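# Move floor cartons onto the far-end aisle shelving

## Task

Several cartons lie on the aisle floor. Get every one of them onto a shelf in the final shelving section at the far end of the aisle (left or right side both count). Each must sit directly on a shelf board, not stacked on another carton, sitting level, and fully within the shelf's edge. The robot must stay upright and untilted; a fall or tilt means failure.

## Robot and tools

ROBOT. TidyBot++: a base 0.54 m long, 0.50 m wide, 0.38 m high on four powered casters, carrying a single seven-joint arm with a two-finger gripper. The shoulder sits 0.12 m ahead of the base centre, 0.68 m up. Cameras: base_camera (on the base, facing forward) and wrist_camera (looks along the hand). The arm begins folded, hand down, reaching up to 0.08 m past the base front.

FRAMES. All positions are metres. Base frame: origin on the floor below the base centre, x forward, y left, z up. The odometry frame is where the base frame was when the scene began. hand_pose is the midpoint between closed finger pads, in the base frame; its z axis runs out along the fingers, and the fingers open along its y axis.

move. One call carries at most one action plus "cameras" and "blocking". Action keys:
- base: an object of relative offsets from where the base last reported itself (or where it is, if a move is still running). translate_m: forward positive, -2 to 2 m. strafe_m: left positive, -2 to 2 m. rotate_rad: counter-clockwise from above positive, -6.3 to 6.3 rad. Translate and strafe use the base axes at command start and form one straight-line move.
- joints: absolute targets, one number per named key, radians. joint_1_rad any angle (positive turns the arm clockwise from above, opposite to heading); joint_2_rad -2.249 to 2.249 (0 = upper arm vertical, positive leans forward); joint_3_rad any; joint_4_rad -2.579 to 2.579 (elbow, 0 straight); joint_5_rad any; joint_6_rad -2.099 to 2.099 (wrist); joint_7_rad any (hand roll; at 1.57 with hand down the fingers open left/right). "Any angle" joints go the short way; turn in steps under half a turn. gripper_pos 0 (open, ~85 mm gap) to 1 (closed); gap is about 85 x (1 - gripper_pos) mm.
- target: a single list of seven numbers [x, y, z, qw, qx, qy, qz], an absolute hand pose in the base frame (metres, then unit quaternion), same form as the hand_pose line. Alongside target, joints may only contain gripper_pos.
- speeds: caps for this action only. translate_m / strafe_m 0.05 to 0.5 m/s (give only one key when both are moving); rotate_rad 0.1 to 1.57 rad/s; gripper_pos 0.234 to 0.993 per s. Defaults are the top values.
- min_time_s: 0.1 to 8 s, least duration for each arm motion.
- cameras: list of "base_camera", "wrist_camera" or "all"; [] for none. Omitted means all on an empty call, none otherwise.
- blocking: true/omitted waits until everything rests; false returns in about 0.5 s while motion continues. A call with no action just reports state and images. Any single action is capped at 15 s; base moves time out at 14 s.

wait(seconds 0 to 10, cameras): lets time pass; ends early once running moves settle. stop(cameras): brakes everything you commanded. zoom_image(camera, region [x0, y0, x1, y1] in pixels from the top-left, at most 504 by 504) enlarges part of that camera's latest image. read_manual only gives licence texts. finished_scene(scene: 1 or 2) ends the scene; make it the last call of the reply. Scene 1 is practice and can be skipped, but damage there still counts.

RESULTS. base_status, joint_status, hand_status read "moving", "done", "off_target" (resting away from target, maybe still pushing), "not_followed"/"joint command not followed" with "cause:" (self-collision check withheld the targets), "pose unreachable", "contact_stop", "time_out", "torque_fault", or "limit_stop_at_motor_heat". base_odometry counts wheel turns (slip counts as travel); heading in rad, left positive. base_tilt is in degrees (forward/right positive). joint_positions, hand_pose, hand_target (where the joint targets would put the hand), motor_effort in % with the action's peak in brackets, and Motor temperatures per joint. on_its_own lists uncommanded behaviour; "earlier move" shows a non-blocking move's state. ARM HIT, MOTOR HOT and OVER-TEMPERATURE FAULT lines are warnings. Once a result shows a refusal, an unrequested stop or a torque fault, the remaining move/wait/finished_scene calls in that reply are skipped.

HANDLING TIPS. After a target, fix residual error by adding (wanted - measured) to the last target's x, y, z. To hold still, resend hand_target, not hand_pose. Held loads make the arm sag; never command a loaded joint to its current reading. Hand pointing down reaches at most about 0.94 m up, only near the base. Forward, low, close-in targets often miss or drive the arm into the base. The gripper spring makes fingers touch earlier and release later than the reading suggests. A contact reports off_target and the fingers lock with 100-140 N; cartons are empty and crush easily, so close slowly and only just past touch. A carton resting on a shelf stops the hand sinking while commands keep descending; watch motor_effort and images.

AVOID. Dropping or releasing moving cartons, slamming into shelves, hard pushes, twisting or yanking on the gripper, and squeezing hard. Do not drive or turn while the arm is snagged above about 0.6 m, and avoid swinging a stretched arm sideways or reaching far from folded over furniture: the robot can tip. Torque faults (joint_1-4 limit 104.5 N m, joint_5-7 51.3 N m) freeze the arm 10 s. Long stretched holds heat motors; at 75 °C the arm goes limp for 30-60 s. Thinking time consumes scene time.

Each tool is called after "Call:" as name(argument=value, ...) on one line, values as JSON.

## Session

Call:
move(joints={"joint_6_rad": 0.45}, cameras=["all"])

Scene clock: 1.90 s.
Motor temperatures (°C): [38 34 27 31 40 42 36]
move: done
base_odometry: x=+0.000 y=+0.000 heading=+0.000
base_tilt: forward=-0.7 right=-0.2
base_status: not commanded
joint_positions: joint_1_rad=+0.018 joint_2_rad=-0.352 joint_3_rad=+3.165 joint_4_rad=-2.519 joint_5_rad=-0.049 joint_6_rad=+0.411 joint_7_rad=+1.560 gripper_pos=+0.002
joint_status: all done
motor_effort: joint_1_rad=-1(2) joint_2_rad=-6(7) joint_3_rad=+0(1) joint_4_rad=+16(17) joint_5_rad=+0(1) joint_6_rad=+10(10) joint_7_rad=+0(1)
hand_pose: x=+0.5396 y=-0.0226 z=+0.8431 quat_wxyz=(-0.001, +0.768, -0.045, +0.639)
hand_target: x=+0.5416 y=-0.0233 z=+0.8552 quat_wxyz=(+0.000, +0.755, -0.045, +0.654)
hand_status: not commanded
pictures: base_camera, wrist_camera
Images, in order (width x height): base_camera 644x364, wrist_camera 644x476.

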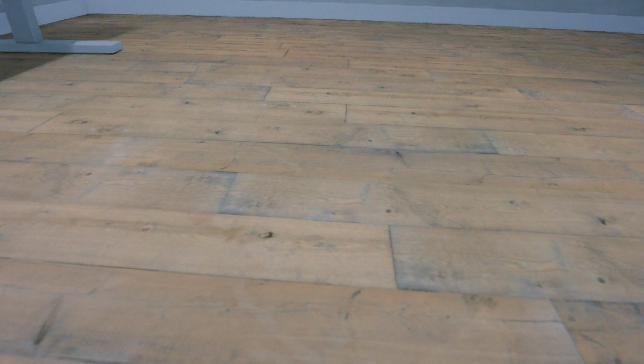

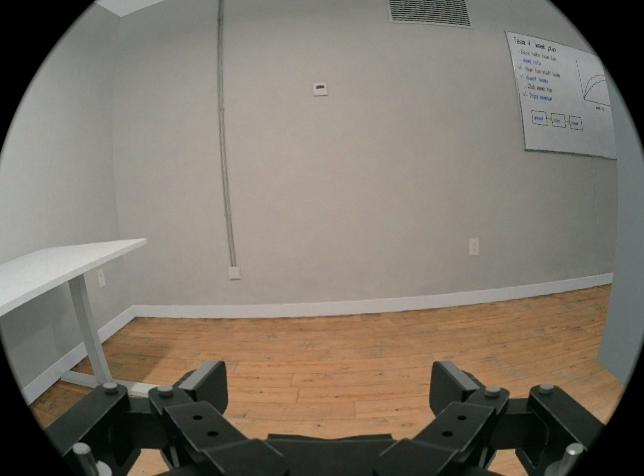

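Call:
move(base={"rotate_rad": -1.5}, cameras=["all"])

Scene clock: 28.47 s.
move: done
base_odometry: x=+0.000 y=+0.000 heading=-1.499
base_tilt: forward=-0.7 right=-0.3
base_status: done
joint_positions: joint_1_rad=+0.018 joint_2_rad=-0.352 joint_3_rad=+3.165 joint_4_rad=-2.519 joint_5_rad=-0.049 joint_6_rad=+0.412 joint_7_rad=+1.560 gripper_pos=+0.002
joint_status: not commanded
motor_effort: joint_1_rad=+0(3) joint_2_rad=-6(7) joint_3_rad=+0(2) joint_4_rad=+16(17) joint_5_rad=+0(1) joint_6_rad=+9(10) joint_7_rad=+0(1)
hand_pose: x=+0.5396 y=-0.0227 z=+0.8432 quat_wxyz=(-0.001, +0.768, -0.045, +0.639)
hand_target: x=+0.5416 y=-0.0233 z=+0.8552 quat_wxyz=(+0.000, +0.755, -0.045, +0.654)
hand_status: not commanded
pictures: base_camera, wrist_camera
Images, in order (width x height): base_camera 644x364, wrist_camera 644x476.

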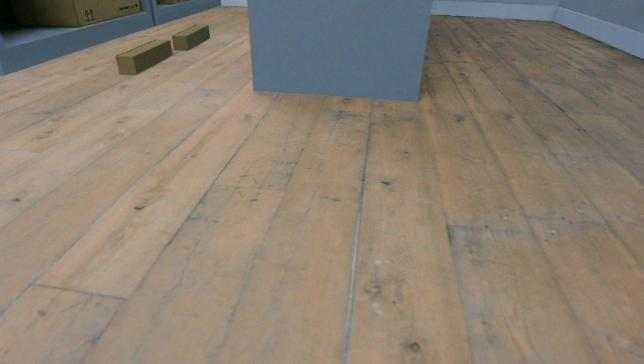

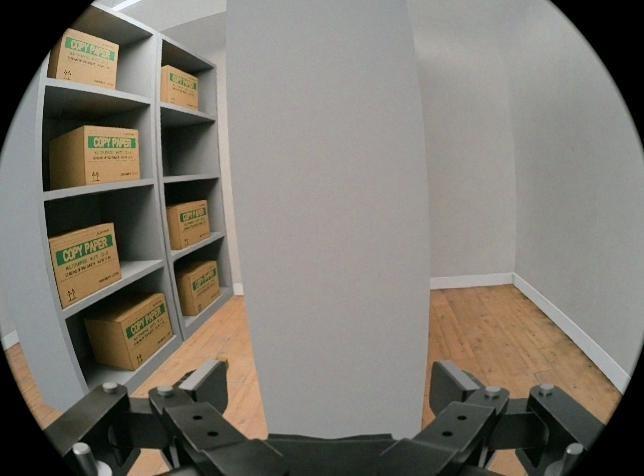

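Call:
move(base={"rotate_rad": -0.17})

Call:
move(base={"strafe_m": 0.81}, cameras=["all"])

Scene clock: 47.60 s.
move: done
base_odometry: x=+0.000 y=+0.000 heading=-1.668
base_tilt: forward=-0.7 right=-0.2
base_status: done
joint_positions: joint_1_rad=+0.018 joint_2_rad=-0.352 joint_3_rad=+3.165 joint_4_rad=-2.519 joint_5_rad=-0.049 joint_6_rad=+0.412 joint_7_rad=+1.560 gripper_pos=+0.002
joint_status: not commanded
motor_effort: joint_1_rad=-1(2) joint_2_rad=-6(7) joint_3_rad=-1(2) joint_4_rad=+17(17) joint_5_rad=+0(1) joint_6_rad=+9(10) joint_7_rad=+0(1)
hand_pose: x=+0.5396 y=-0.0227 z=+0.8432 quat_wxyz=(-0.001, +0.768, -0.045, +0.639)
hand_target: x=+0.5416 y=-0.0233 z=+0.8552 quat_wxyz=(+0.000, +0.755, -0.045, +0.654)
hand_status: not commanded
pictures: none

Scene clock: 50.60 s.
move: done
base_odometry: x=+0.806 y=-0.079 heading=-1.668
base_tilt: forward=-0.7 right=-0.3
base_status: done
joint_positions: joint_1_rad=+0.018 joint_2_rad=-0.352 joint_3_rad=+3.165 joint_4_rad=-2.519 joint_5_rad=-0.049 joint_6_rad=+0.412 joint_7_rad=+1.560 gripper_pos=+0.002
joint_status: not commanded
motor_effort: joint_1_rad=-1(2) joint_2_rad=-6(7) joint_3_rad=+0(2) joint_4_rad=+16(17) joint_5_rad=+0(1) joint_6_rad=+9(10) joint_7_rad=+0(1)
hand_pose: x=+0.5396 y=-0.0227 z=+0.8432 quat_wxyz=(-0.001, +0.768, -0.045, +0.639)
hand_target: x=+0.5416 y=-0.0233 z=+0.8552 quat_wxyz=(+0.000, +0.755, -0.045, +0.654)
hand_status: not commanded
pictures: base_camera, wrist_camera
Images, in order (width x height): base_camera 644x364, wrist_camera 644x476.

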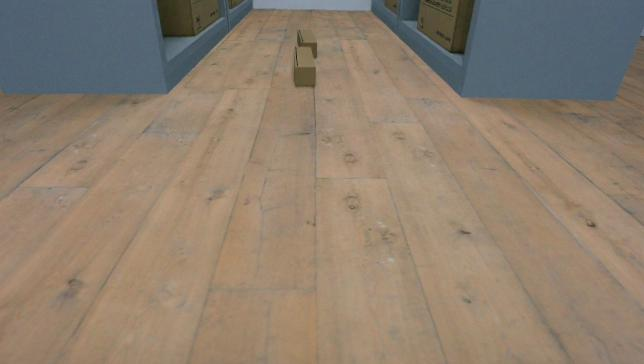

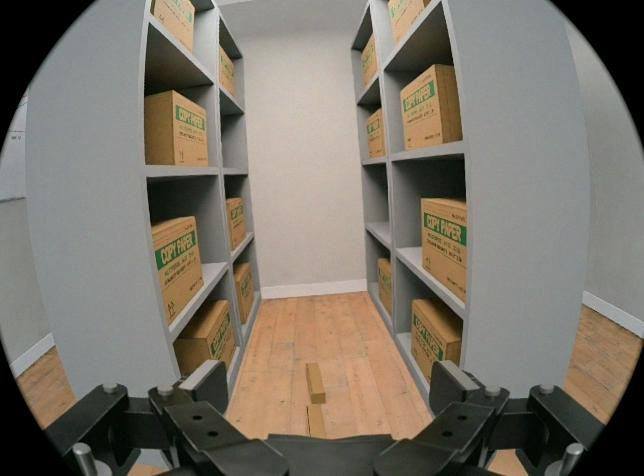

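Call:
zoom_image(camera="base_camera", region=[220, 0, 420, 120])

Call:
zoom_image(camera="wrist_camera", region=[200, 150, 480, 430])

Scaled by 2.520.

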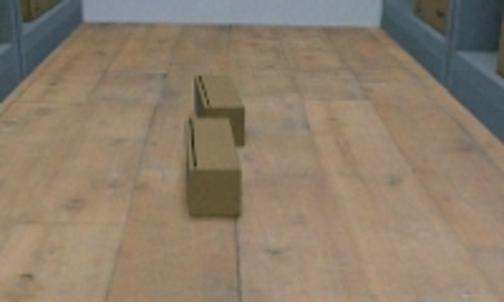

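Scaled by 1.800.

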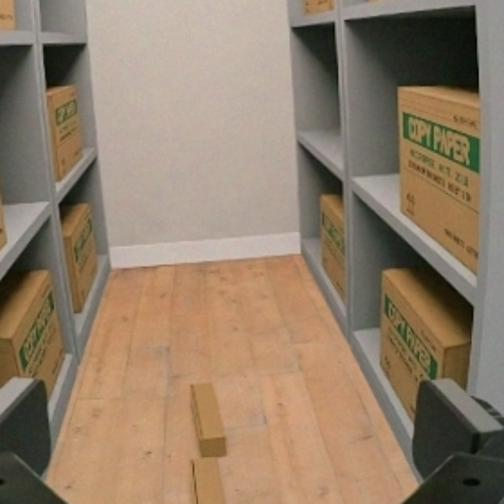

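Call:
move(base={"translate_m": 0.784, "strafe_m": 0.015, "rotate_rad": 0.063}, joints={"joint_1_rad": 0.067, "joint_2_rad": 1.454, "joint_3_rad": 3.127, "joint_4_rad": -2.165, "joint_5_rad": 0.065, "joint_6_rad": 1.275}, min_time_s=2.5, cameras=["all"])

Scene clock: 127.50 s.
move: done
base_odometry: x=+0.745 y=-0.861 heading=-1.605
base_tilt: forward=-0.7 right=-0.2
base_status: done
joint_positions: joint_1_rad=+0.042 joint_2_rad=+1.405 joint_3_rad=+3.145 joint_4_rad=-2.179 joint_5_rad=-0.005 joint_6_rad=+1.233 joint_7_rad=+1.560 gripper_pos=+0.002
joint_status: all done
motor_effort: joint_1_rad=-1(3) joint_2_rad=-30(33) joint_3_rad=-1(3) joint_4_rad=-4(17) joint_5_rad=+0(2) joint_6_rad=+7(11) joint_7_rad=+0(1)
hand_pose: x=+0.6200 y=-0.0230 z=+0.2481 quat_wxyz=(+0.010, +0.923, -0.025, +0.385)
hand_target: x=+0.6154 y=-0.0052 z=+0.2350 quat_wxyz=(-0.021, +0.921, -0.017, +0.389)
hand_status: not commanded
pictures: base_camera, wrist_camera
Images, in order (width x height): base_camera 644x364, wrist_camera 644x476.

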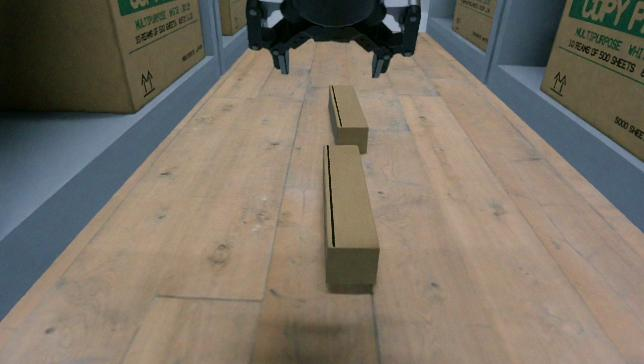

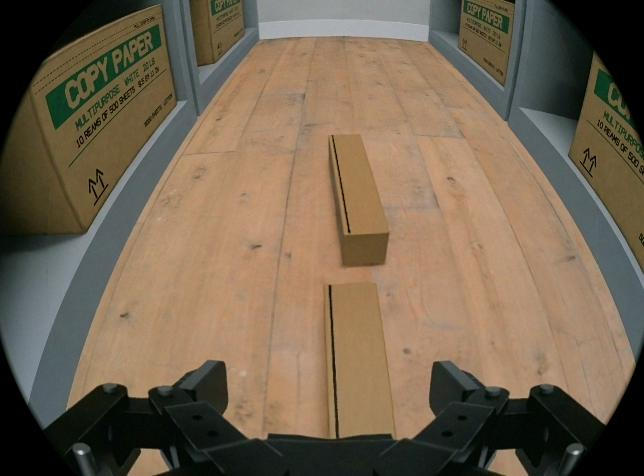

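Call:
move(base={"translate_m": 0.073, "strafe_m": -0.027}, joints={"joint_2_rad": 1.79, "joint_4_rad": -1.90, "joint_6_rad": 1.346}, min_time_s=1.5, cameras=["all"])

Scene clock: 148.30 s.
move: done
base_odometry: x=+0.716 y=-0.933 heading=-1.605
base_tilt: forward=-0.7 right=-0.3
base_status: done
joint_positions: joint_1_rad=+0.048 joint_2_rad=+1.746 joint_3_rad=+3.142 joint_4_rad=-1.916 joint_5_rad=-0.003 joint_6_rad=+1.304 joint_7_rad=+1.560 gripper_pos=+0.002
joint_status: all done
motor_effort: joint_1_rad=-1(2) joint_2_rad=-29(31) joint_3_rad=-1(2) joint_4_rad=-6(6) joint_5_rad=-1(1) joint_6_rad=+7(9) joint_7_rad=+0(1)
hand_pose: x=+0.5961 y=-0.0229 z=+0.1151 quat_wxyz=(+0.009, +0.924, -0.028, +0.382)
hand_target: x=+0.5890 y=-0.0037 z=+0.1055 quat_wxyz=(-0.021, +0.921, -0.021, +0.389)
hand_status: not commanded
pictures: base_camera, wrist_camera
Images, in order (width x height): base_camera 644x364, wrist_camera 644x476.

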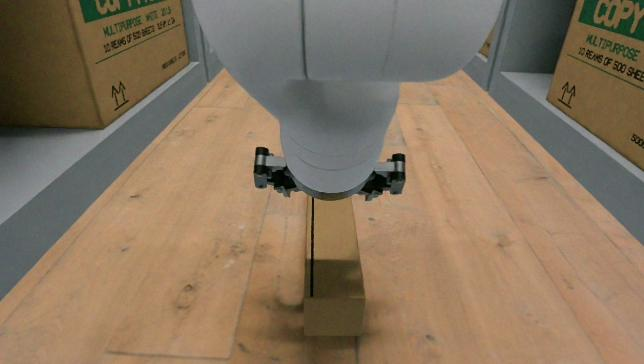

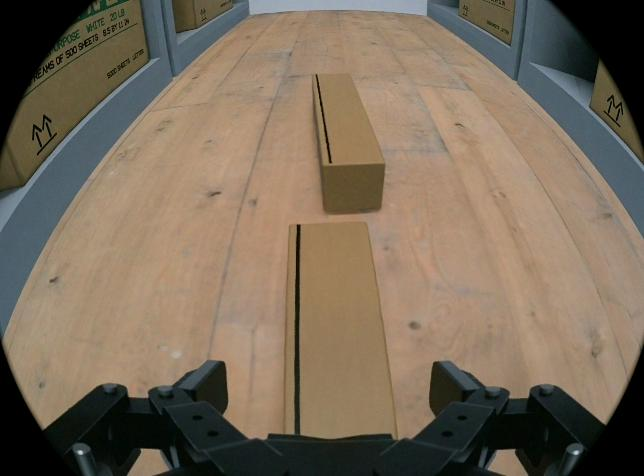

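Call:
move(base={"translate_m": 0.02, "strafe_m": -0.006})

Call:
move(joints={"joint_2_rad": 1.953, "joint_4_rad": -1.679, "joint_6_rad": 1.204}, min_time_s=1.5, cameras=["wrist_camera"])

Scene clock: 160.43 s.
move: done
base_odometry: x=+0.709 y=-0.953 heading=-1.605
base_tilt: forward=-0.6 right=-0.3
base_status: done
joint_positions: joint_1_rad=+0.050 joint_2_rad=+1.750 joint_3_rad=+3.141 joint_4_rad=-1.907 joint_5_rad=-0.002 joint_6_rad=+1.309 joint_7_rad=+1.560 gripper_pos=+0.002
joint_status: not commanded
motor_effort: joint_1_rad=+0(2) joint_2_rad=-29(31) joint_3_rad=-1(2) joint_4_rad=-5(6) joint_5_rad=+0(1) joint_6_rad=+7(8) joint_7_rad=+0(1)
hand_pose: x=+0.5997 y=-0.0232 z=+0.1151 quat_wxyz=(+0.008, +0.922, -0.029, +0.386)
hand_target: x=+0.5890 y=-0.0037 z=+0.1055 quat_wxyz=(-0.021, +0.921, -0.021, +0.389)
hand_status: not commanded
pictures: none

Scene clock: 162.27 s.
move: done
base_odometry: x=+0.709 y=-0.953 heading=-1.605
base_tilt: forward=-0.7 right=-0.2
base_status: not commanded
joint_positions: joint_1_rad=+0.050 joint_2_rad=+1.907 joint_3_rad=+3.141 joint_4_rad=-1.694 joint_5_rad=-0.002 joint_6_rad=+1.257 joint_7_rad=+1.560 gripper_pos=+0.002
joint_status: all done
motor_effort: joint_1_rad=-1(2) joint_2_rad=-28(31) joint_3_rad=-1(2) joint_4_rad=-4(6) joint_5_rad=+0(1) joint_6_rad=+7(8) joint_7_rad=+0(1)
hand_pose: x=+0.5994 y=-0.0231 z=+0.0440 quat_wxyz=(+0.008, +0.921, -0.029, +0.388)
hand_target: x=+0.5655 y=-0.0030 z=+0.0130 quat_wxyz=(-0.020, +0.936, -0.020, +0.350)
hand_status: not commanded
Images, in order (width x height): wrist_camera 644x476.

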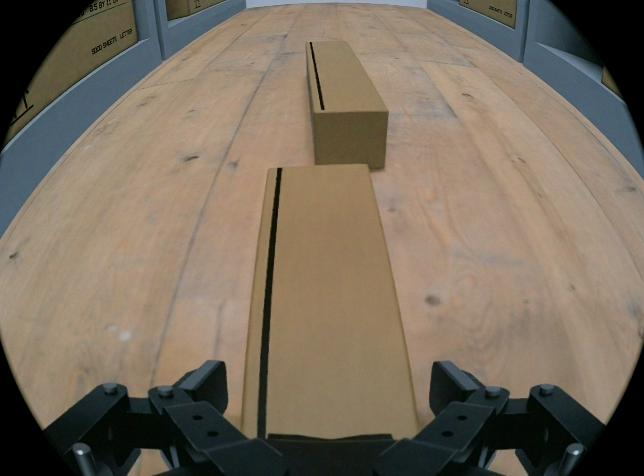

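Call:
move(joints={"gripper_pos": 0.31}, speeds={"gripper_pos": 0.234})

Call:
move(joints={"gripper_pos": 0.333}, speeds={"gripper_pos": 0.234}, cameras=["wrist_camera"])

Scene clock: 168.97 s.
move: done
base_odometry: x=+0.709 y=-0.953 heading=-1.605
base_tilt: forward=-0.7 right=-0.2
base_status: not commanded
joint_positions: joint_1_rad=+0.050 joint_2_rad=+1.907 joint_3_rad=+3.141 joint_4_rad=-1.694 joint_5_rad=-0.001 joint_6_rad=+1.257 joint_7_rad=+1.560 gripper_pos=+0.311
joint_status: all done
motor_effort: joint_1_rad=-1(1) joint_2_rad=-27(29) joint_3_rad=-1(2) joint_4_rad=-5(5) joint_5_rad=+0(1) joint_6_rad=+6(8) joint_7_rad=+0(0)
hand_pose: x=+0.5994 y=-0.0230 z=+0.0439 quat_wxyz=(+0.008, +0.921, -0.029, +0.388)
hand_target: x=+0.5655 y=-0.0030 z=+0.0130 quat_wxyz=(-0.020, +0.936, -0.020, +0.350)
hand_status: not commanded
pictures: none

Scene clock: 169.60 s.
move: done
base_odometry: x=+0.709 y=-0.953 heading=-1.605
base_tilt: forward=-0.6 right=-0.3
base_status: not commanded
joint_positions: joint_1_rad=+0.050 joint_2_rad=+1.907 joint_3_rad=+3.141 joint_4_rad=-1.694 joint_5_rad=-0.001 joint_6_rad=+1.257 joint_7_rad=+1.560 gripper_pos=+0.328
joint_status: all done
motor_effort: joint_1_rad=+0(1) joint_2_rad=-26(28) joint_3_rad=-1(2) joint_4_rad=-3(4) joint_5_rad=-1(1) joint_6_rad=+5(6) joint_7_rad=+0(1)
hand_pose: x=+0.5994 y=-0.0230 z=+0.0439 quat_wxyz=(+0.008, +0.921, -0.029, +0.388)
hand_target: x=+0.5655 y=-0.0030 z=+0.0130 quat_wxyz=(-0.020, +0.936, -0.020, +0.350)
hand_status: not commanded
Images, in order (width x height): wrist_camera 644x476.

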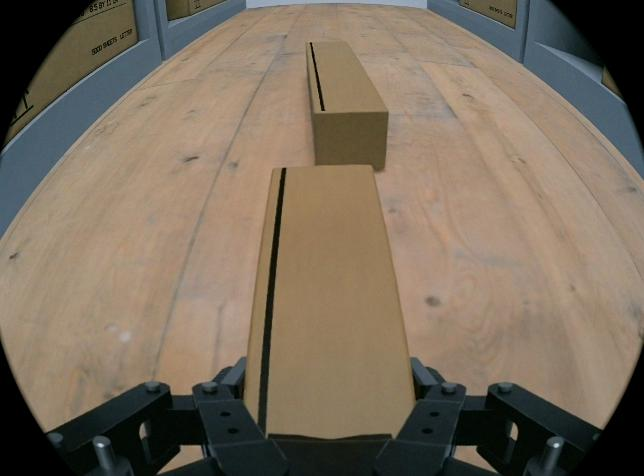

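Call:
move(joints={"joint_2_rad": 1.885, "joint_4_rad": -1.705, "joint_6_rad": 1.28}, min_time_s=0.8)

Call:
move(joints={"joint_2_rad": 1.8255, "joint_4_rad": -1.782, "joint_6_rad": 1.32}, min_time_s=2, cameras=["all"])

Scene clock: 177.13 s.
move: done
base_odometry: x=+0.709 y=-0.953 heading=-1.605
base_tilt: forward=-0.7 right=-0.3
base_status: not commanded
joint_positions: joint_1_rad=+0.050 joint_2_rad=+1.906 joint_3_rad=+3.141 joint_4_rad=-1.694 joint_5_rad=-0.001 joint_6_rad=+1.257 joint_7_rad=+1.560 gripper_pos=+0.328
joint_status: all done
motor_effort: joint_1_rad=-1(2) joint_2_rad=-28(30) joint_3_rad=-1(2) joint_4_rad=-4(5) joint_5_rad=+0(1) joint_6_rad=+8(8) joint_7_rad=+0(1)
hand_pose: x=+0.5997 y=-0.0231 z=+0.0442 quat_wxyz=(+0.008, +0.921, -0.029, +0.389)
hand_target: x=+0.6132 y=-0.0060 z=+0.0595 quat_wxyz=(-0.019, +0.914, -0.019, +0.405)
hand_status: not commanded
pictures: none

Scene clock: 179.43 s.
move: done
base_odometry: x=+0.709 y=-0.953 heading=-1.605
base_tilt: forward=-0.6 right=-0.3
base_status: not commanded
joint_positions: joint_1_rad=+0.050 joint_2_rad=+1.851 joint_3_rad=+3.141 joint_4_rad=-1.763 joint_5_rad=-0.001 joint_6_rad=+1.276 joint_7_rad=+1.560 gripper_pos=+0.328
joint_status: all done
motor_effort: joint_1_rad=-1(2) joint_2_rad=-29(30) joint_3_rad=-1(2) joint_4_rad=-4(6) joint_5_rad=+0(1) joint_6_rad=+8(9) joint_7_rad=+0(1)
hand_pose: x=+0.6041 y=-0.0233 z=+0.0695 quat_wxyz=(+0.008, +0.920, -0.028, +0.391)
hand_target: x=+0.6199 y=-0.0061 z=+0.0912 quat_wxyz=(-0.019, +0.909, -0.019, +0.415)
hand_status: not commanded
pictures: base_camera, wrist_camera
Images, in order (width x height): base_camera 644x364, wrist_camera 644x476.

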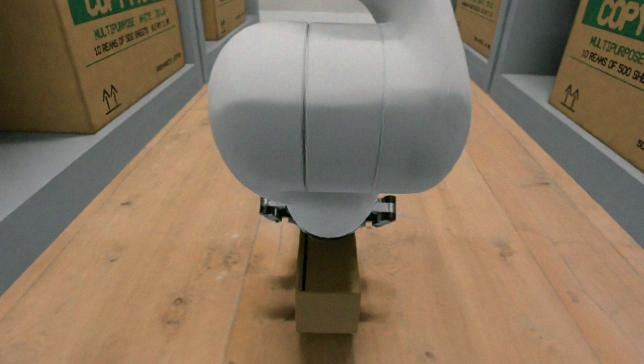

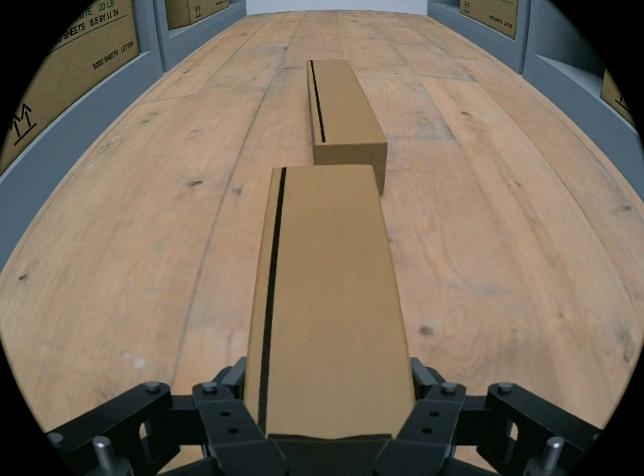

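Call:
move(joints={"joint_2_rad": 1.191, "joint_4_rad": -2.149, "joint_6_rad": 0.963}, min_time_s=3)

Call:
move(base={"translate_m": -0.45}, cameras=["wrist_camera"])

Call:
move(joints={"joint_1_rad": -1.523}, min_time_s=3, cameras=["wrist_camera"])

Scene clock: 206.90 s.
move: done
base_odometry: x=+0.709 y=-0.953 heading=-1.605
base_tilt: forward=-0.7 right=-0.3
base_status: not commanded
joint_positions: joint_1_rad=+0.050 joint_2_rad=+1.210 joint_3_rad=+3.141 joint_4_rad=-2.134 joint_5_rad=-0.001 joint_6_rad=+1.016 joint_7_rad=+1.560 gripper_pos=+0.328
joint_status: all done
motor_effort: joint_1_rad=-1(2) joint_2_rad=-33(34) joint_3_rad=-1(2) joint_4_rad=+0(5) joint_5_rad=-1(1) joint_6_rad=+8(9) joint_7_rad=+0(1)
hand_pose: x=+0.6749 y=-0.0268 z=+0.3085 quat_wxyz=(+0.008, +0.918, -0.028, +0.395)
hand_target: x=+0.6631 y=-0.0105 z=+0.3055 quat_wxyz=(-0.015, +0.927, -0.009, +0.374)
hand_status: not commanded
pictures: none

Scene clock: 209.17 s.
move: done
base_odometry: x=+0.724 y=-0.503 heading=-1.604
base_tilt: forward=-0.6 right=-0.3
base_status: done
joint_positions: joint_1_rad=+0.051 joint_2_rad=+1.209 joint_3_rad=+3.140 joint_4_rad=-2.145 joint_5_rad=+0.000 joint_6_rad=+1.010 joint_7_rad=+1.560 gripper_pos=+0.328
joint_status: not commanded
motor_effort: joint_1_rad=-1(2) joint_2_rad=-32(33) joint_3_rad=-1(2) joint_4_rad=+0(2) joint_5_rad=+0(1) joint_6_rad=+7(8) joint_7_rad=+0(1)
hand_pose: x=+0.6685 y=-0.0258 z=+0.3060 quat_wxyz=(+0.007, +0.921, -0.028, +0.388)
hand_target: x=+0.6631 y=-0.0105 z=+0.3055 quat_wxyz=(-0.015, +0.927, -0.009, +0.374)
hand_status: not commanded
Images, in order (width x height): wrist_camera 644x476.

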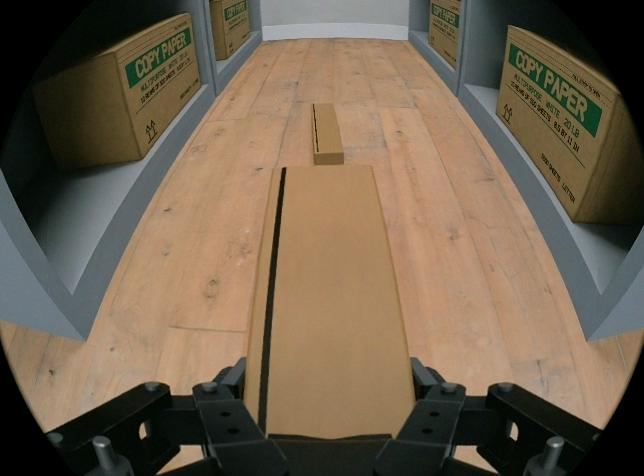

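Scene clock: 212.47 s.
move: done
base_odometry: x=+0.724 y=-0.503 heading=-1.604
base_tilt: forward=-0.7 right=-0.3
base_status: not commanded
joint_positions: joint_1_rad=-1.506 joint_2_rad=+1.209 joint_3_rad=+3.137 joint_4_rad=-2.145 joint_5_rad=+0.001 joint_6_rad=+1.010 joint_7_rad=+1.560 gripper_pos=+0.328
joint_status: all done
motor_effort: joint_1_rad=-1(4) joint_2_rad=-32(33) joint_3_rad=-1(3) joint_4_rad=-1(2) joint_5_rad=+0(1) joint_6_rad=+8(8) joint_7_rad=+0(1)
hand_pose: x=+0.1505 y=+0.5492 z=+0.3060 quat_wxyz=(-0.269, +0.675, +0.627, +0.280)
hand_target: x=+0.1190 y=+0.5442 z=+0.3055 quat_wxyz=(-0.277, +0.656, +0.656, +0.251)
hand_status: not commanded
Images, in order (width x height): wrist_camera 644x476.

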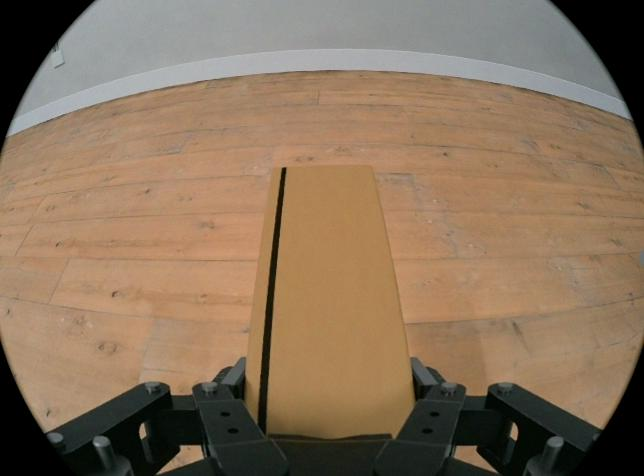

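Call:
move(joints={"joint_2_rad": 1.855, "joint_4_rad": -1.455, "joint_6_rad": 0.909}, min_time_s=3)

Call:
move(joints={"joint_2_rad": 1.88}, min_time_s=1, cameras=["wrist_camera"])

Scene clock: 230.47 s.
move: done
base_odometry: x=+0.724 y=-0.503 heading=-1.604
base_tilt: forward=-0.7 right=-0.3
base_status: not commanded
joint_positions: joint_1_rad=-1.506 joint_2_rad=+1.809 joint_3_rad=+3.137 joint_4_rad=-1.472 joint_5_rad=+0.001 joint_6_rad=+0.960 joint_7_rad=+1.560 gripper_pos=+0.328
joint_status: all done
motor_effort: joint_1_rad=-1(2) joint_2_rad=-35(37) joint_3_rad=-1(2) joint_4_rad=+0(2) joint_5_rad=+0(1) joint_6_rad=+8(9) joint_7_rad=+0(1)
hand_pose: x=+0.1537 y=+0.5920 z=+0.0590 quat_wxyz=(-0.276, +0.673, +0.623, +0.288)
hand_target: x=+0.1216 y=+0.5614 z=+0.0247 quat_wxyz=(-0.267, +0.662, +0.656, +0.245)
hand_status: not commanded
pictures: none

Scene clock: 231.73 s.
move: done
base_odometry: x=+0.724 y=-0.503 heading=-1.604
base_tilt: forward=-0.6 right=-0.3
base_status: not commanded
joint_positions: joint_1_rad=-1.506 joint_2_rad=+1.828 joint_3_rad=+3.137 joint_4_rad=-1.472 joint_5_rad=+0.001 joint_6_rad=+0.960 joint_7_rad=+1.560 gripper_pos=+0.328
joint_status: all done
motor_effort: joint_1_rad=-1(2) joint_2_rad=-34(35) joint_3_rad=-1(2) joint_4_rad=+0(2) joint_5_rad=+0(1) joint_6_rad=+8(8) joint_7_rad=+0(1)
hand_pose: x=+0.1529 y=+0.5802 z=+0.0480 quat_wxyz=(-0.270, +0.676, +0.625, +0.282)
hand_target: x=+0.1208 y=+0.5448 z=+0.0109 quat_wxyz=(-0.259, +0.665, +0.659, +0.236)
hand_status: not commanded
Images, in order (width x height): wrist_camera 644x476.

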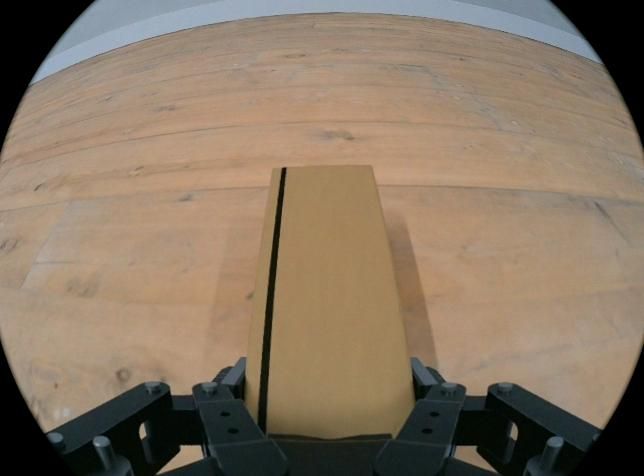

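Call:
move(joints={"joint_2_rad": 1.888}, min_time_s=0.8)

Call:
move(joints={"joint_2_rad": 1.896}, min_time_s=0.8, cameras=["wrist_camera"])

Scene clock: 237.77 s.
move: done
base_odometry: x=+0.724 y=-0.503 heading=-1.604
base_tilt: forward=-0.7 right=-0.3
base_status: not commanded
joint_positions: joint_1_rad=-1.506 joint_2_rad=+1.833 joint_3_rad=+3.137 joint_4_rad=-1.472 joint_5_rad=+0.001 joint_6_rad=+0.960 joint_7_rad=+1.560 gripper_pos=+0.328
joint_status: all done
motor_effort: joint_1_rad=+0(2) joint_2_rad=-33(36) joint_3_rad=-1(2) joint_4_rad=+1(1) joint_5_rad=-1(1) joint_6_rad=+7(8) joint_7_rad=+0(0)
hand_pose: x=+0.1527 y=+0.5771 z=+0.0451 quat_wxyz=(-0.268, +0.676, +0.626, +0.280)
hand_target: x=+0.1206 y=+0.5394 z=+0.0066 quat_wxyz=(-0.257, +0.666, +0.660, +0.234)
hand_status: not commanded
pictures: none

Scene clock: 238.87 s.
move: done
base_odometry: x=+0.724 y=-0.503 heading=-1.604
base_tilt: forward=-0.7 right=-0.2
base_status: not commanded
joint_positions: joint_1_rad=-1.506 joint_2_rad=+1.833 joint_3_rad=+3.137 joint_4_rad=-1.472 joint_5_rad=+0.001 joint_6_rad=+0.960 joint_7_rad=+1.560 gripper_pos=+0.328
joint_status: all done
motor_effort: joint_1_rad=-1(2) joint_2_rad=-32(34) joint_3_rad=-1(2) joint_4_rad=+1(2) joint_5_rad=+0(1) joint_6_rad=+6(7) joint_7_rad=+0(1)
hand_pose: x=+0.1527 y=+0.5770 z=+0.0450 quat_wxyz=(-0.268, +0.676, +0.626, +0.280)
hand_target: x=+0.1203 y=+0.5340 z=+0.0023 quat_wxyz=(-0.254, +0.667, +0.661, +0.231)
hand_status: not commanded
Images, in order (width x height): wrist_camera 644x476.

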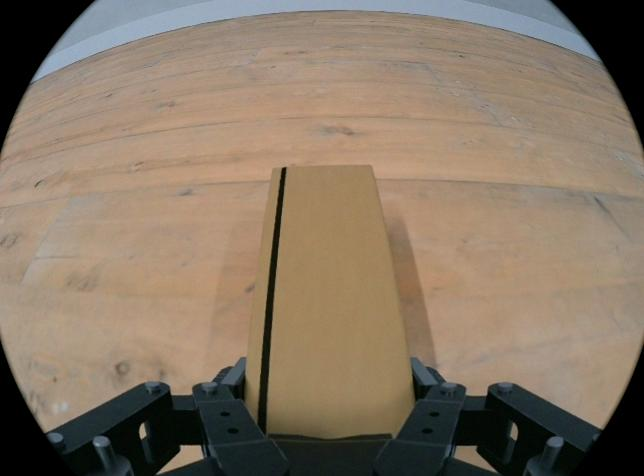

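Call:
move(joints={"gripper_pos": 0.03}, speeds={"gripper_pos": 0.3})

Call:
move(joints={"joint_2_rad": 1.82, "joint_4_rad": -1.482, "joint_6_rad": 1.0}, min_time_s=0.8)

Call:
move(joints={"joint_2_rad": 1.191, "joint_4_rad": -2.149, "joint_6_rad": 1.051}, min_time_s=2.5, cameras=["wrist_camera"])

Scene clock: 253.50 s.
move: done
base_odometry: x=+0.724 y=-0.503 heading=-1.604
base_tilt: forward=-0.7 right=-0.3
base_status: not commanded
joint_positions: joint_1_rad=-1.506 joint_2_rad=+1.841 joint_3_rad=+3.137 joint_4_rad=-1.471 joint_5_rad=+0.001 joint_6_rad=+0.959 joint_7_rad=+1.560 gripper_pos=+0.034
joint_status: all done
motor_effort: joint_1_rad=-1(2) joint_2_rad=-33(34) joint_3_rad=-1(2) joint_4_rad=+0(1) joint_5_rad=+0(1) joint_6_rad=+7(7) joint_7_rad=+1(1)
hand_pose: x=+0.1523 y=+0.5722 z=+0.0404 quat_wxyz=(-0.266, +0.678, +0.627, +0.278)
hand_target: x=+0.1203 y=+0.5340 z=+0.0023 quat_wxyz=(-0.254, +0.667, +0.661, +0.231)
hand_status: not commanded
pictures: none

Scene clock: 254.60 s.
move: done
base_odometry: x=+0.724 y=-0.503 heading=-1.604
base_tilt: forward=-0.7 right=-0.3
base_status: not commanded
joint_positions: joint_1_rad=-1.506 joint_2_rad=+1.836 joint_3_rad=+3.137 joint_4_rad=-1.472 joint_5_rad=+0.001 joint_6_rad=+0.969 joint_7_rad=+1.560 gripper_pos=+0.034
joint_status: all done
motor_effort: joint_1_rad=-1(1) joint_2_rad=-34(35) joint_3_rad=-1(2) joint_4_rad=+1(2) joint_5_rad=+0(1) joint_6_rad=+7(8) joint_7_rad=+0(1)
hand_pose: x=+0.1527 y=+0.5770 z=+0.0453 quat_wxyz=(-0.270, +0.676, +0.625, +0.282)
hand_target: x=+0.1221 y=+0.5893 z=+0.0604 quat_wxyz=(-0.300, +0.648, +0.643, +0.277)
hand_status: not commanded
pictures: none

Scene clock: 257.40 s.
move: done
base_odometry: x=+0.724 y=-0.503 heading=-1.604
base_tilt: forward=-0.7 right=-0.3
base_status: not commanded
joint_positions: joint_1_rad=-1.506 joint_2_rad=+1.207 joint_3_rad=+3.137 joint_4_rad=-2.134 joint_5_rad=+0.001 joint_6_rad=+1.010 joint_7_rad=+1.560 gripper_pos=+0.034
joint_status: all done
motor_effort: joint_1_rad=-1(2) joint_2_rad=-32(35) joint_3_rad=-1(2) joint_4_rad=-1(2) joint_5_rad=+0(1) joint_6_rad=+7(9) joint_7_rad=+0(1)
hand_pose: x=+0.1509 y=+0.5557 z=+0.3091 quat_wxyz=(-0.273, +0.673, +0.625, +0.285)
hand_target: x=+0.1191 y=+0.5631 z=+0.3254 quat_wxyz=(-0.306, +0.644, +0.643, +0.279)
hand_status: not commanded
Images, in order (width x height): wrist_camera 644x476.

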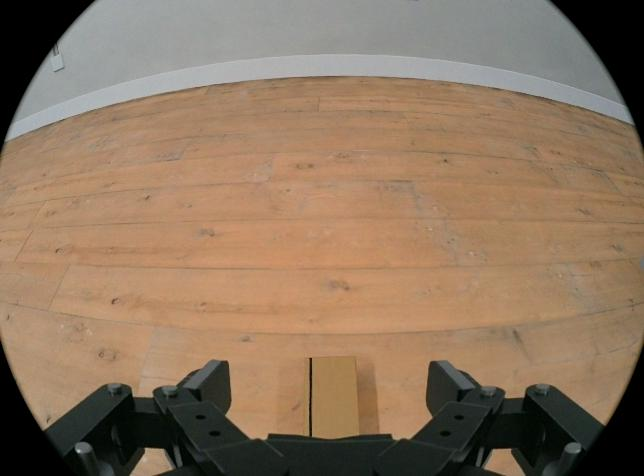

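Call:
move(joints={"joint_1_rad": 0.072}, min_time_s=1.8)

Call:
move(base={"translate_m": 0.678, "strafe_m": -0.0425, "rotate_rad": 0.032}, joints={"joint_2_rad": 1.454, "joint_4_rad": -2.20, "joint_6_rad": 1.275}, min_time_s=2, cameras=["all"])

Scene clock: 288.97 s.
move: done
base_odometry: x=+0.724 y=-0.503 heading=-1.604
base_tilt: forward=-0.6 right=-0.2
base_status: not commanded
joint_positions: joint_1_rad=+0.055 joint_2_rad=+1.207 joint_3_rad=+3.135 joint_4_rad=-2.134 joint_5_rad=+0.003 joint_6_rad=+1.013 joint_7_rad=+1.560 gripper_pos=+0.034
joint_status: all done
motor_effort: joint_1_rad=-1(4) joint_2_rad=-32(33) joint_3_rad=-2(3) joint_4_rad=+0(2) joint_5_rad=+0(1) joint_6_rad=+7(8) joint_7_rad=+0(1)
hand_pose: x=+0.6756 y=-0.0250 z=+0.3097 quat_wxyz=(+0.005, +0.918, -0.029, +0.396)
hand_target: x=+0.6819 y=-0.0137 z=+0.3254 quat_wxyz=(-0.014, +0.910, -0.012, +0.414)
hand_status: not commanded
pictures: none

Scene clock: 291.87 s.
move: done
base_odometry: x=+0.659 y=-1.179 heading=-1.572
base_tilt: forward=-0.7 right=-0.3
base_status: done
joint_positions: joint_1_rad=+0.064 joint_2_rad=+1.404 joint_3_rad=+3.130 joint_4_rad=-2.182 joint_5_rad=+0.005 joint_6_rad=+1.236 joint_7_rad=+1.560 gripper_pos=+0.034
joint_status: all done
motor_effort: joint_1_rad=-1(3) joint_2_rad=-31(34) joint_3_rad=-1(3) joint_4_rad=-4(5) joint_5_rad=-1(1) joint_6_rad=+7(9) joint_7_rad=+0(1)
hand_pose: x=+0.6199 y=-0.0230 z=+0.2494 quat_wxyz=(+0.003, +0.922, -0.034, +0.386)
hand_target: x=+0.5980 y=-0.0064 z=+0.2326 quat_wxyz=(-0.021, +0.927, -0.020, +0.373)
hand_status: not commanded
pictures: base_camera, wrist_camera
Images, in order (width x height): base_camera 644x364, wrist_camera 644x476.

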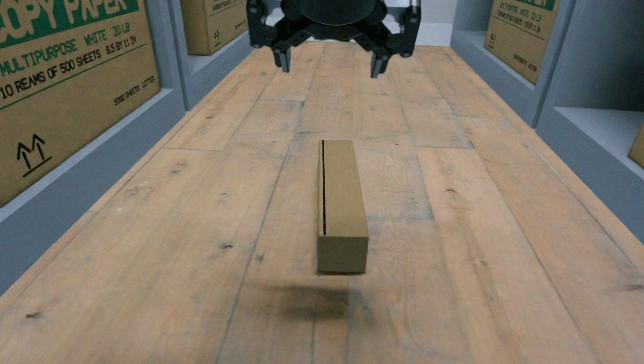

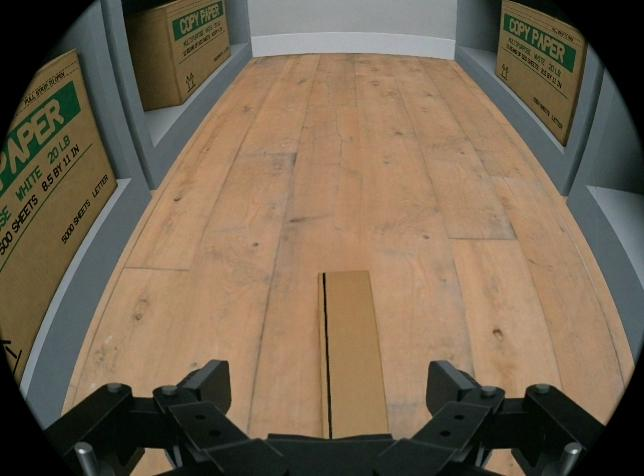

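Call:
move(base={"translate_m": 0.105, "strafe_m": -0.024}, joints={"joint_2_rad": 1.79, "joint_4_rad": -1.90, "joint_6_rad": 1.346}, min_time_s=1.5, cameras=["all"])

Scene clock: 314.17 s.
move: done
base_odometry: x=+0.635 y=-1.285 heading=-1.571
base_tilt: forward=-0.7 right=-0.2
base_status: done
joint_positions: joint_1_rad=+0.064 joint_2_rad=+1.749 joint_3_rad=+3.130 joint_4_rad=-1.916 joint_5_rad=+0.005 joint_6_rad=+1.304 joint_7_rad=+1.560 gripper_pos=+0.034
joint_status: all done
motor_effort: joint_1_rad=-1(2) joint_2_rad=-29(32) joint_3_rad=-2(2) joint_4_rad=-6(7) joint_5_rad=+0(1) joint_6_rad=+7(9) joint_7_rad=+0(1)
hand_pose: x=+0.5948 y=-0.0218 z=+0.1142 quat_wxyz=(+0.003, +0.924, -0.036, +0.381)
hand_target: x=+0.5889 y=-0.0060 z=+0.1055 quat_wxyz=(-0.020, +0.921, -0.023, +0.389)
hand_status: not commanded
pictures: base_camera, wrist_camera
Images, in order (width x height): base_camera 644x364, wrist_camera 644x476.

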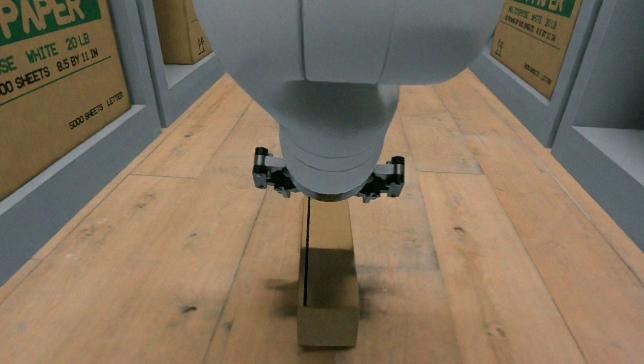

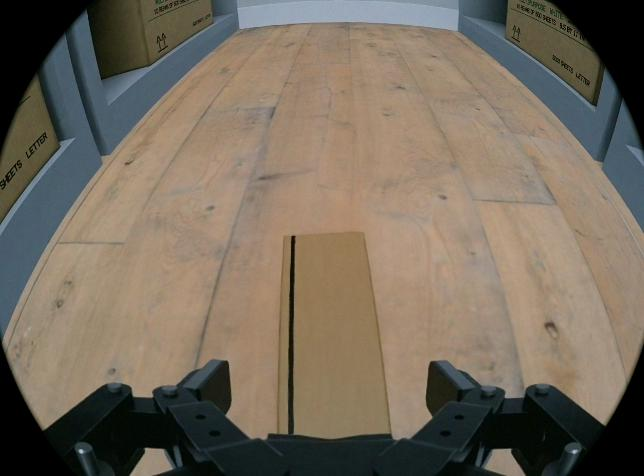

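Call:
move(joints={"joint_2_rad": 1.953, "joint_4_rad": -1.679, "joint_6_rad": 1.204}, min_time_s=1.5, cameras=["wrist_camera"])

Call:
move(joints={"gripper_pos": 0.315}, speeds={"gripper_pos": 0.234})

Call:
move(joints={"gripper_pos": 0.334}, speeds={"gripper_pos": 0.234}, cameras=["wrist_camera"])

Scene clock: 326.60 s.
move: done
base_odometry: x=+0.635 y=-1.285 heading=-1.571
base_tilt: forward=-0.6 right=-0.2
base_status: not commanded
joint_positions: joint_1_rad=+0.064 joint_2_rad=+1.907 joint_3_rad=+3.130 joint_4_rad=-1.694 joint_5_rad=+0.005 joint_6_rad=+1.257 joint_7_rad=+1.560 gripper_pos=+0.034
joint_status: all done
motor_effort: joint_1_rad=-1(1) joint_2_rad=-28(31) joint_3_rad=-2(2) joint_4_rad=-4(6) joint_5_rad=-1(1) joint_6_rad=+7(8) joint_7_rad=+1(1)
hand_pose: x=+0.5995 y=-0.0225 z=+0.0441 quat_wxyz=(+0.004, +0.921, -0.036, +0.389)
hand_target: x=+0.5655 y=-0.0053 z=+0.0130 quat_wxyz=(-0.019, +0.936, -0.022, +0.350)
hand_status: not commanded
Images, in order (width x height): wrist_camera 644x476.

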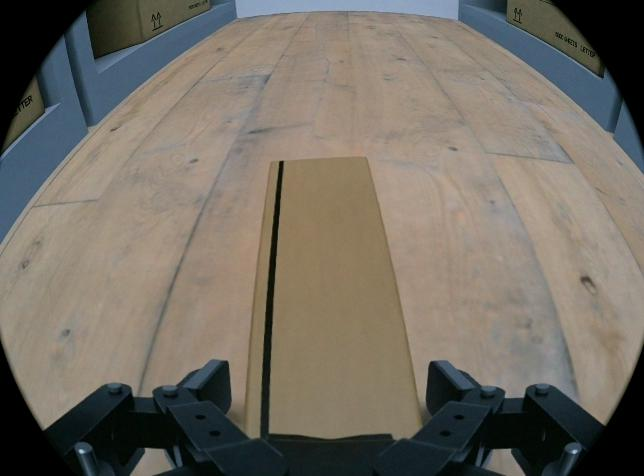

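Scene clock: 328.37 s.
move: done
base_odometry: x=+0.635 y=-1.285 heading=-1.571
base_tilt: forward=-0.7 right=-0.3
base_status: not commanded
joint_positions: joint_1_rad=+0.064 joint_2_rad=+1.907 joint_3_rad=+3.130 joint_4_rad=-1.694 joint_5_rad=+0.005 joint_6_rad=+1.257 joint_7_rad=+1.560 gripper_pos=+0.315
joint_status: all done
motor_effort: joint_1_rad=+0(1) joint_2_rad=-27(29) joint_3_rad=-1(2) joint_4_rad=-4(5) joint_5_rad=+0(1) joint_6_rad=+6(7) joint_7_rad=+0(1)
hand_pose: x=+0.5995 y=-0.0225 z=+0.0441 quat_wxyz=(+0.004, +0.921, -0.036, +0.389)
hand_target: x=+0.5655 y=-0.0053 z=+0.0130 quat_wxyz=(-0.019, +0.936, -0.022, +0.350)
hand_status: not commanded
pictures: none

Scene clock: 329.27 s.
move: done
base_odometry: x=+0.635 y=-1.285 heading=-1.571
base_tilt: forward=-0.7 right=-0.3
base_status: not commanded
joint_positions: joint_1_rad=+0.064 joint_2_rad=+1.907 joint_3_rad=+3.130 joint_4_rad=-1.694 joint_5_rad=+0.005 joint_6_rad=+1.257 joint_7_rad=+1.560 gripper_pos=+0.333
joint_status: all done
motor_effort: joint_1_rad=+0(2) joint_2_rad=-25(27) joint_3_rad=-1(2) joint_4_rad=-3(4) joint_5_rad=+0(1) joint_6_rad=+4(6) joint_7_rad=+0(1)
hand_pose: x=+0.5995 y=-0.0225 z=+0.0441 quat_wxyz=(+0.004, +0.921, -0.036, +0.389)
hand_target: x=+0.5655 y=-0.0053 z=+0.0130 quat_wxyz=(-0.019, +0.936, -0.022, +0.350)
hand_status: not commanded
Images, in order (width x height): wrist_camera 644x476.

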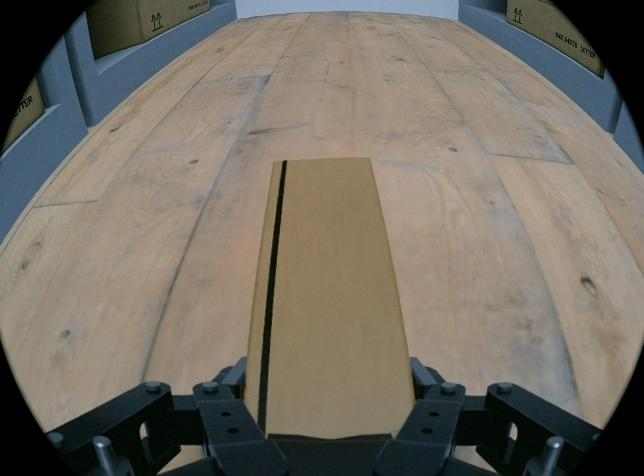

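Call:
move(joints={"gripper_pos": 0.341}, speeds={"gripper_pos": 0.234})

Call:
move(joints={"joint_2_rad": 1.885, "joint_4_rad": -1.705, "joint_6_rad": 1.28}, min_time_s=0.8)

Call:
move(joints={"joint_2_rad": 1.8255, "joint_4_rad": -1.782, "joint_6_rad": 1.32}, min_time_s=2, cameras=["all"])

Scene clock: 336.67 s.
move: done
base_odometry: x=+0.635 y=-1.285 heading=-1.571
base_tilt: forward=-0.6 right=-0.2
base_status: not commanded
joint_positions: joint_1_rad=+0.064 joint_2_rad=+1.907 joint_3_rad=+3.130 joint_4_rad=-1.694 joint_5_rad=+0.005 joint_6_rad=+1.257 joint_7_rad=+1.560 gripper_pos=+0.337
joint_status: all done
motor_effort: joint_1_rad=+0(2) joint_2_rad=-24(25) joint_3_rad=-1(2) joint_4_rad=-2(3) joint_5_rad=-1(1) joint_6_rad=+3(4) joint_7_rad=+0(1)
hand_pose: x=+0.5995 y=-0.0225 z=+0.0441 quat_wxyz=(+0.004, +0.921, -0.036, +0.389)
hand_target: x=+0.5655 y=-0.0053 z=+0.0130 quat_wxyz=(-0.019, +0.936, -0.022, +0.350)
hand_status: not commanded
pictures: none

Scene clock: 337.77 s.
move: done
base_odometry: x=+0.635 y=-1.285 heading=-1.571
base_tilt: forward=-0.6 right=-0.3
base_status: not commanded
joint_positions: joint_1_rad=+0.064 joint_2_rad=+1.906 joint_3_rad=+3.130 joint_4_rad=-1.694 joint_5_rad=+0.005 joint_6_rad=+1.257 joint_7_rad=+1.560 gripper_pos=+0.337
joint_status: all done
motor_effort: joint_1_rad=-1(1) joint_2_rad=-29(29) joint_3_rad=-1(2) joint_4_rad=-3(5) joint_5_rad=+0(1) joint_6_rad=+7(8) joint_7_rad=+1(1)
hand_pose: x=+0.5999 y=-0.0225 z=+0.0445 quat_wxyz=(+0.004, +0.921, -0.036, +0.389)
hand_target: x=+0.6132 y=-0.0084 z=+0.0595 quat_wxyz=(-0.018, +0.914, -0.021, +0.405)
hand_status: not commanded
pictures: none

Scene clock: 340.07 s.
move: done
base_odometry: x=+0.635 y=-1.285 heading=-1.571
base_tilt: forward=-0.7 right=-0.3
base_status: not commanded
joint_positions: joint_1_rad=+0.064 joint_2_rad=+1.851 joint_3_rad=+3.130 joint_4_rad=-1.763 joint_5_rad=+0.005 joint_6_rad=+1.276 joint_7_rad=+1.560 gripper_pos=+0.337
joint_status: all done
motor_effort: joint_1_rad=+0(2) joint_2_rad=-30(30) joint_3_rad=-1(2) joint_4_rad=-4(5) joint_5_rad=-1(1) joint_6_rad=+7(8) joint_7_rad=+0(1)
hand_pose: x=+0.6043 y=-0.0227 z=+0.0698 quat_wxyz=(+0.004, +0.920, -0.036, +0.391)
hand_target: x=+0.6199 y=-0.0086 z=+0.0913 quat_wxyz=(-0.018, +0.909, -0.022, +0.415)
hand_status: not commanded
pictures: base_camera, wrist_camera
Images, in order (width x height): base_camera 644x364, wrist_camera 644x476.

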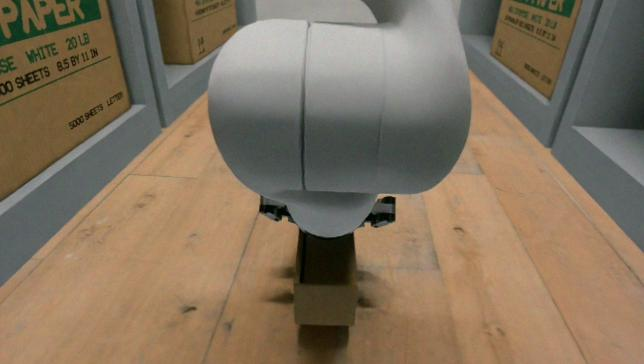

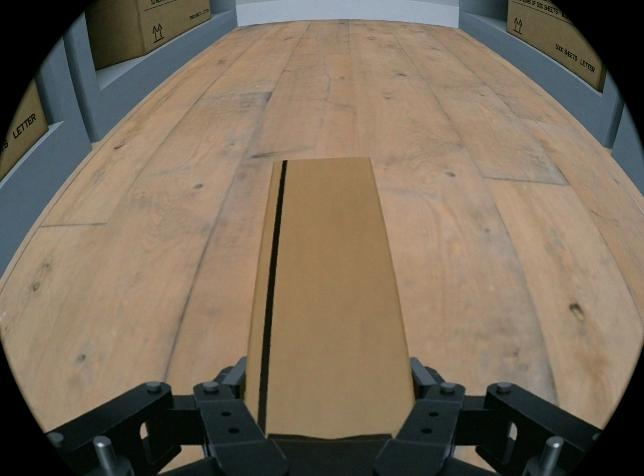

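Call:
zoom_image(camera="base_camera", region=[400, 0, 644, 260])

Call:
zoom_image(camera="wrist_camera", region=[420, 0, 644, 240])

Scaled by 1.938.

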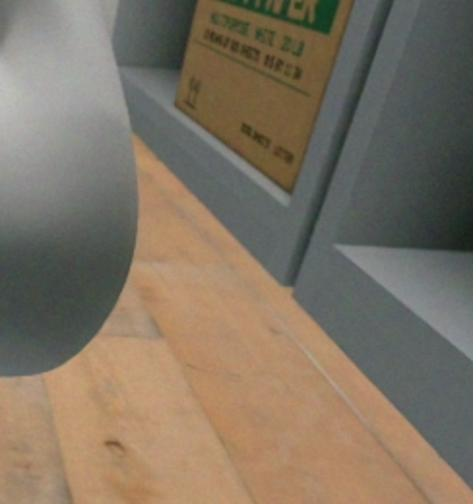

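Scaled by 2.100.

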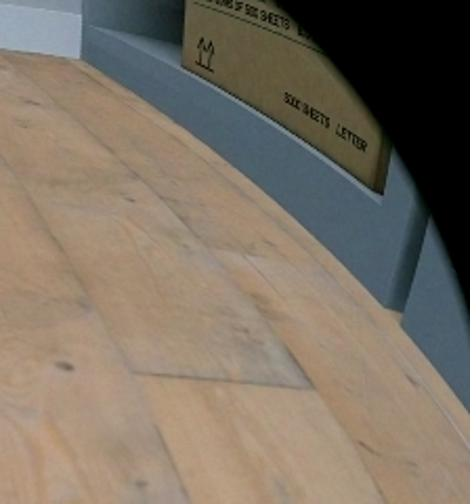

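Call:
move(base={"translate_m": 0.042, "strafe_m": 0.096, "rotate_rad": -0.084}, joints={"joint_2_rad": -0.65, "joint_4_rad": -2.51, "joint_6_rad": -0.525}, min_time_s=4, cameras=["all"])

Scene clock: 417.60 s.
move: done
base_odometry: x=+0.731 y=-1.327 heading=-1.656
base_tilt: forward=-0.7 right=-0.3
base_status: done
joint_positions: joint_1_rad=+0.066 joint_2_rad=-0.633 joint_3_rad=+3.127 joint_4_rad=-2.493 joint_5_rad=+0.011 joint_6_rad=-0.469 joint_7_rad=+1.560 gripper_pos=+0.337
joint_status: all done
motor_effort: joint_1_rad=+0(6) joint_2_rad=+1(36) joint_3_rad=+0(4) joint_4_rad=+18(20) joint_5_rad=+0(1) joint_6_rad=+8(9) joint_7_rad=+0(1)
hand_pose: x=+0.3969 y=-0.0148 z=+0.7173 quat_wxyz=(+0.017, +0.918, -0.024, +0.395)
hand_target: x=+0.3783 y=-0.0243 z=+0.7010 quat_wxyz=(+0.039, +0.929, -0.011, +0.368)
hand_status: not commanded
pictures: base_camera, wrist_camera
Images, in order (width x height): base_camera 644x364, wrist_camera 644x476.

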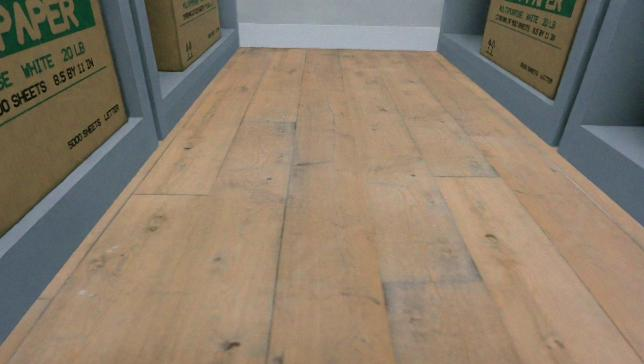

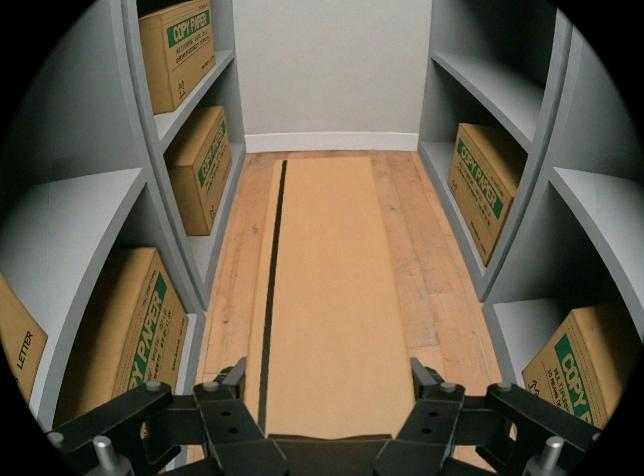

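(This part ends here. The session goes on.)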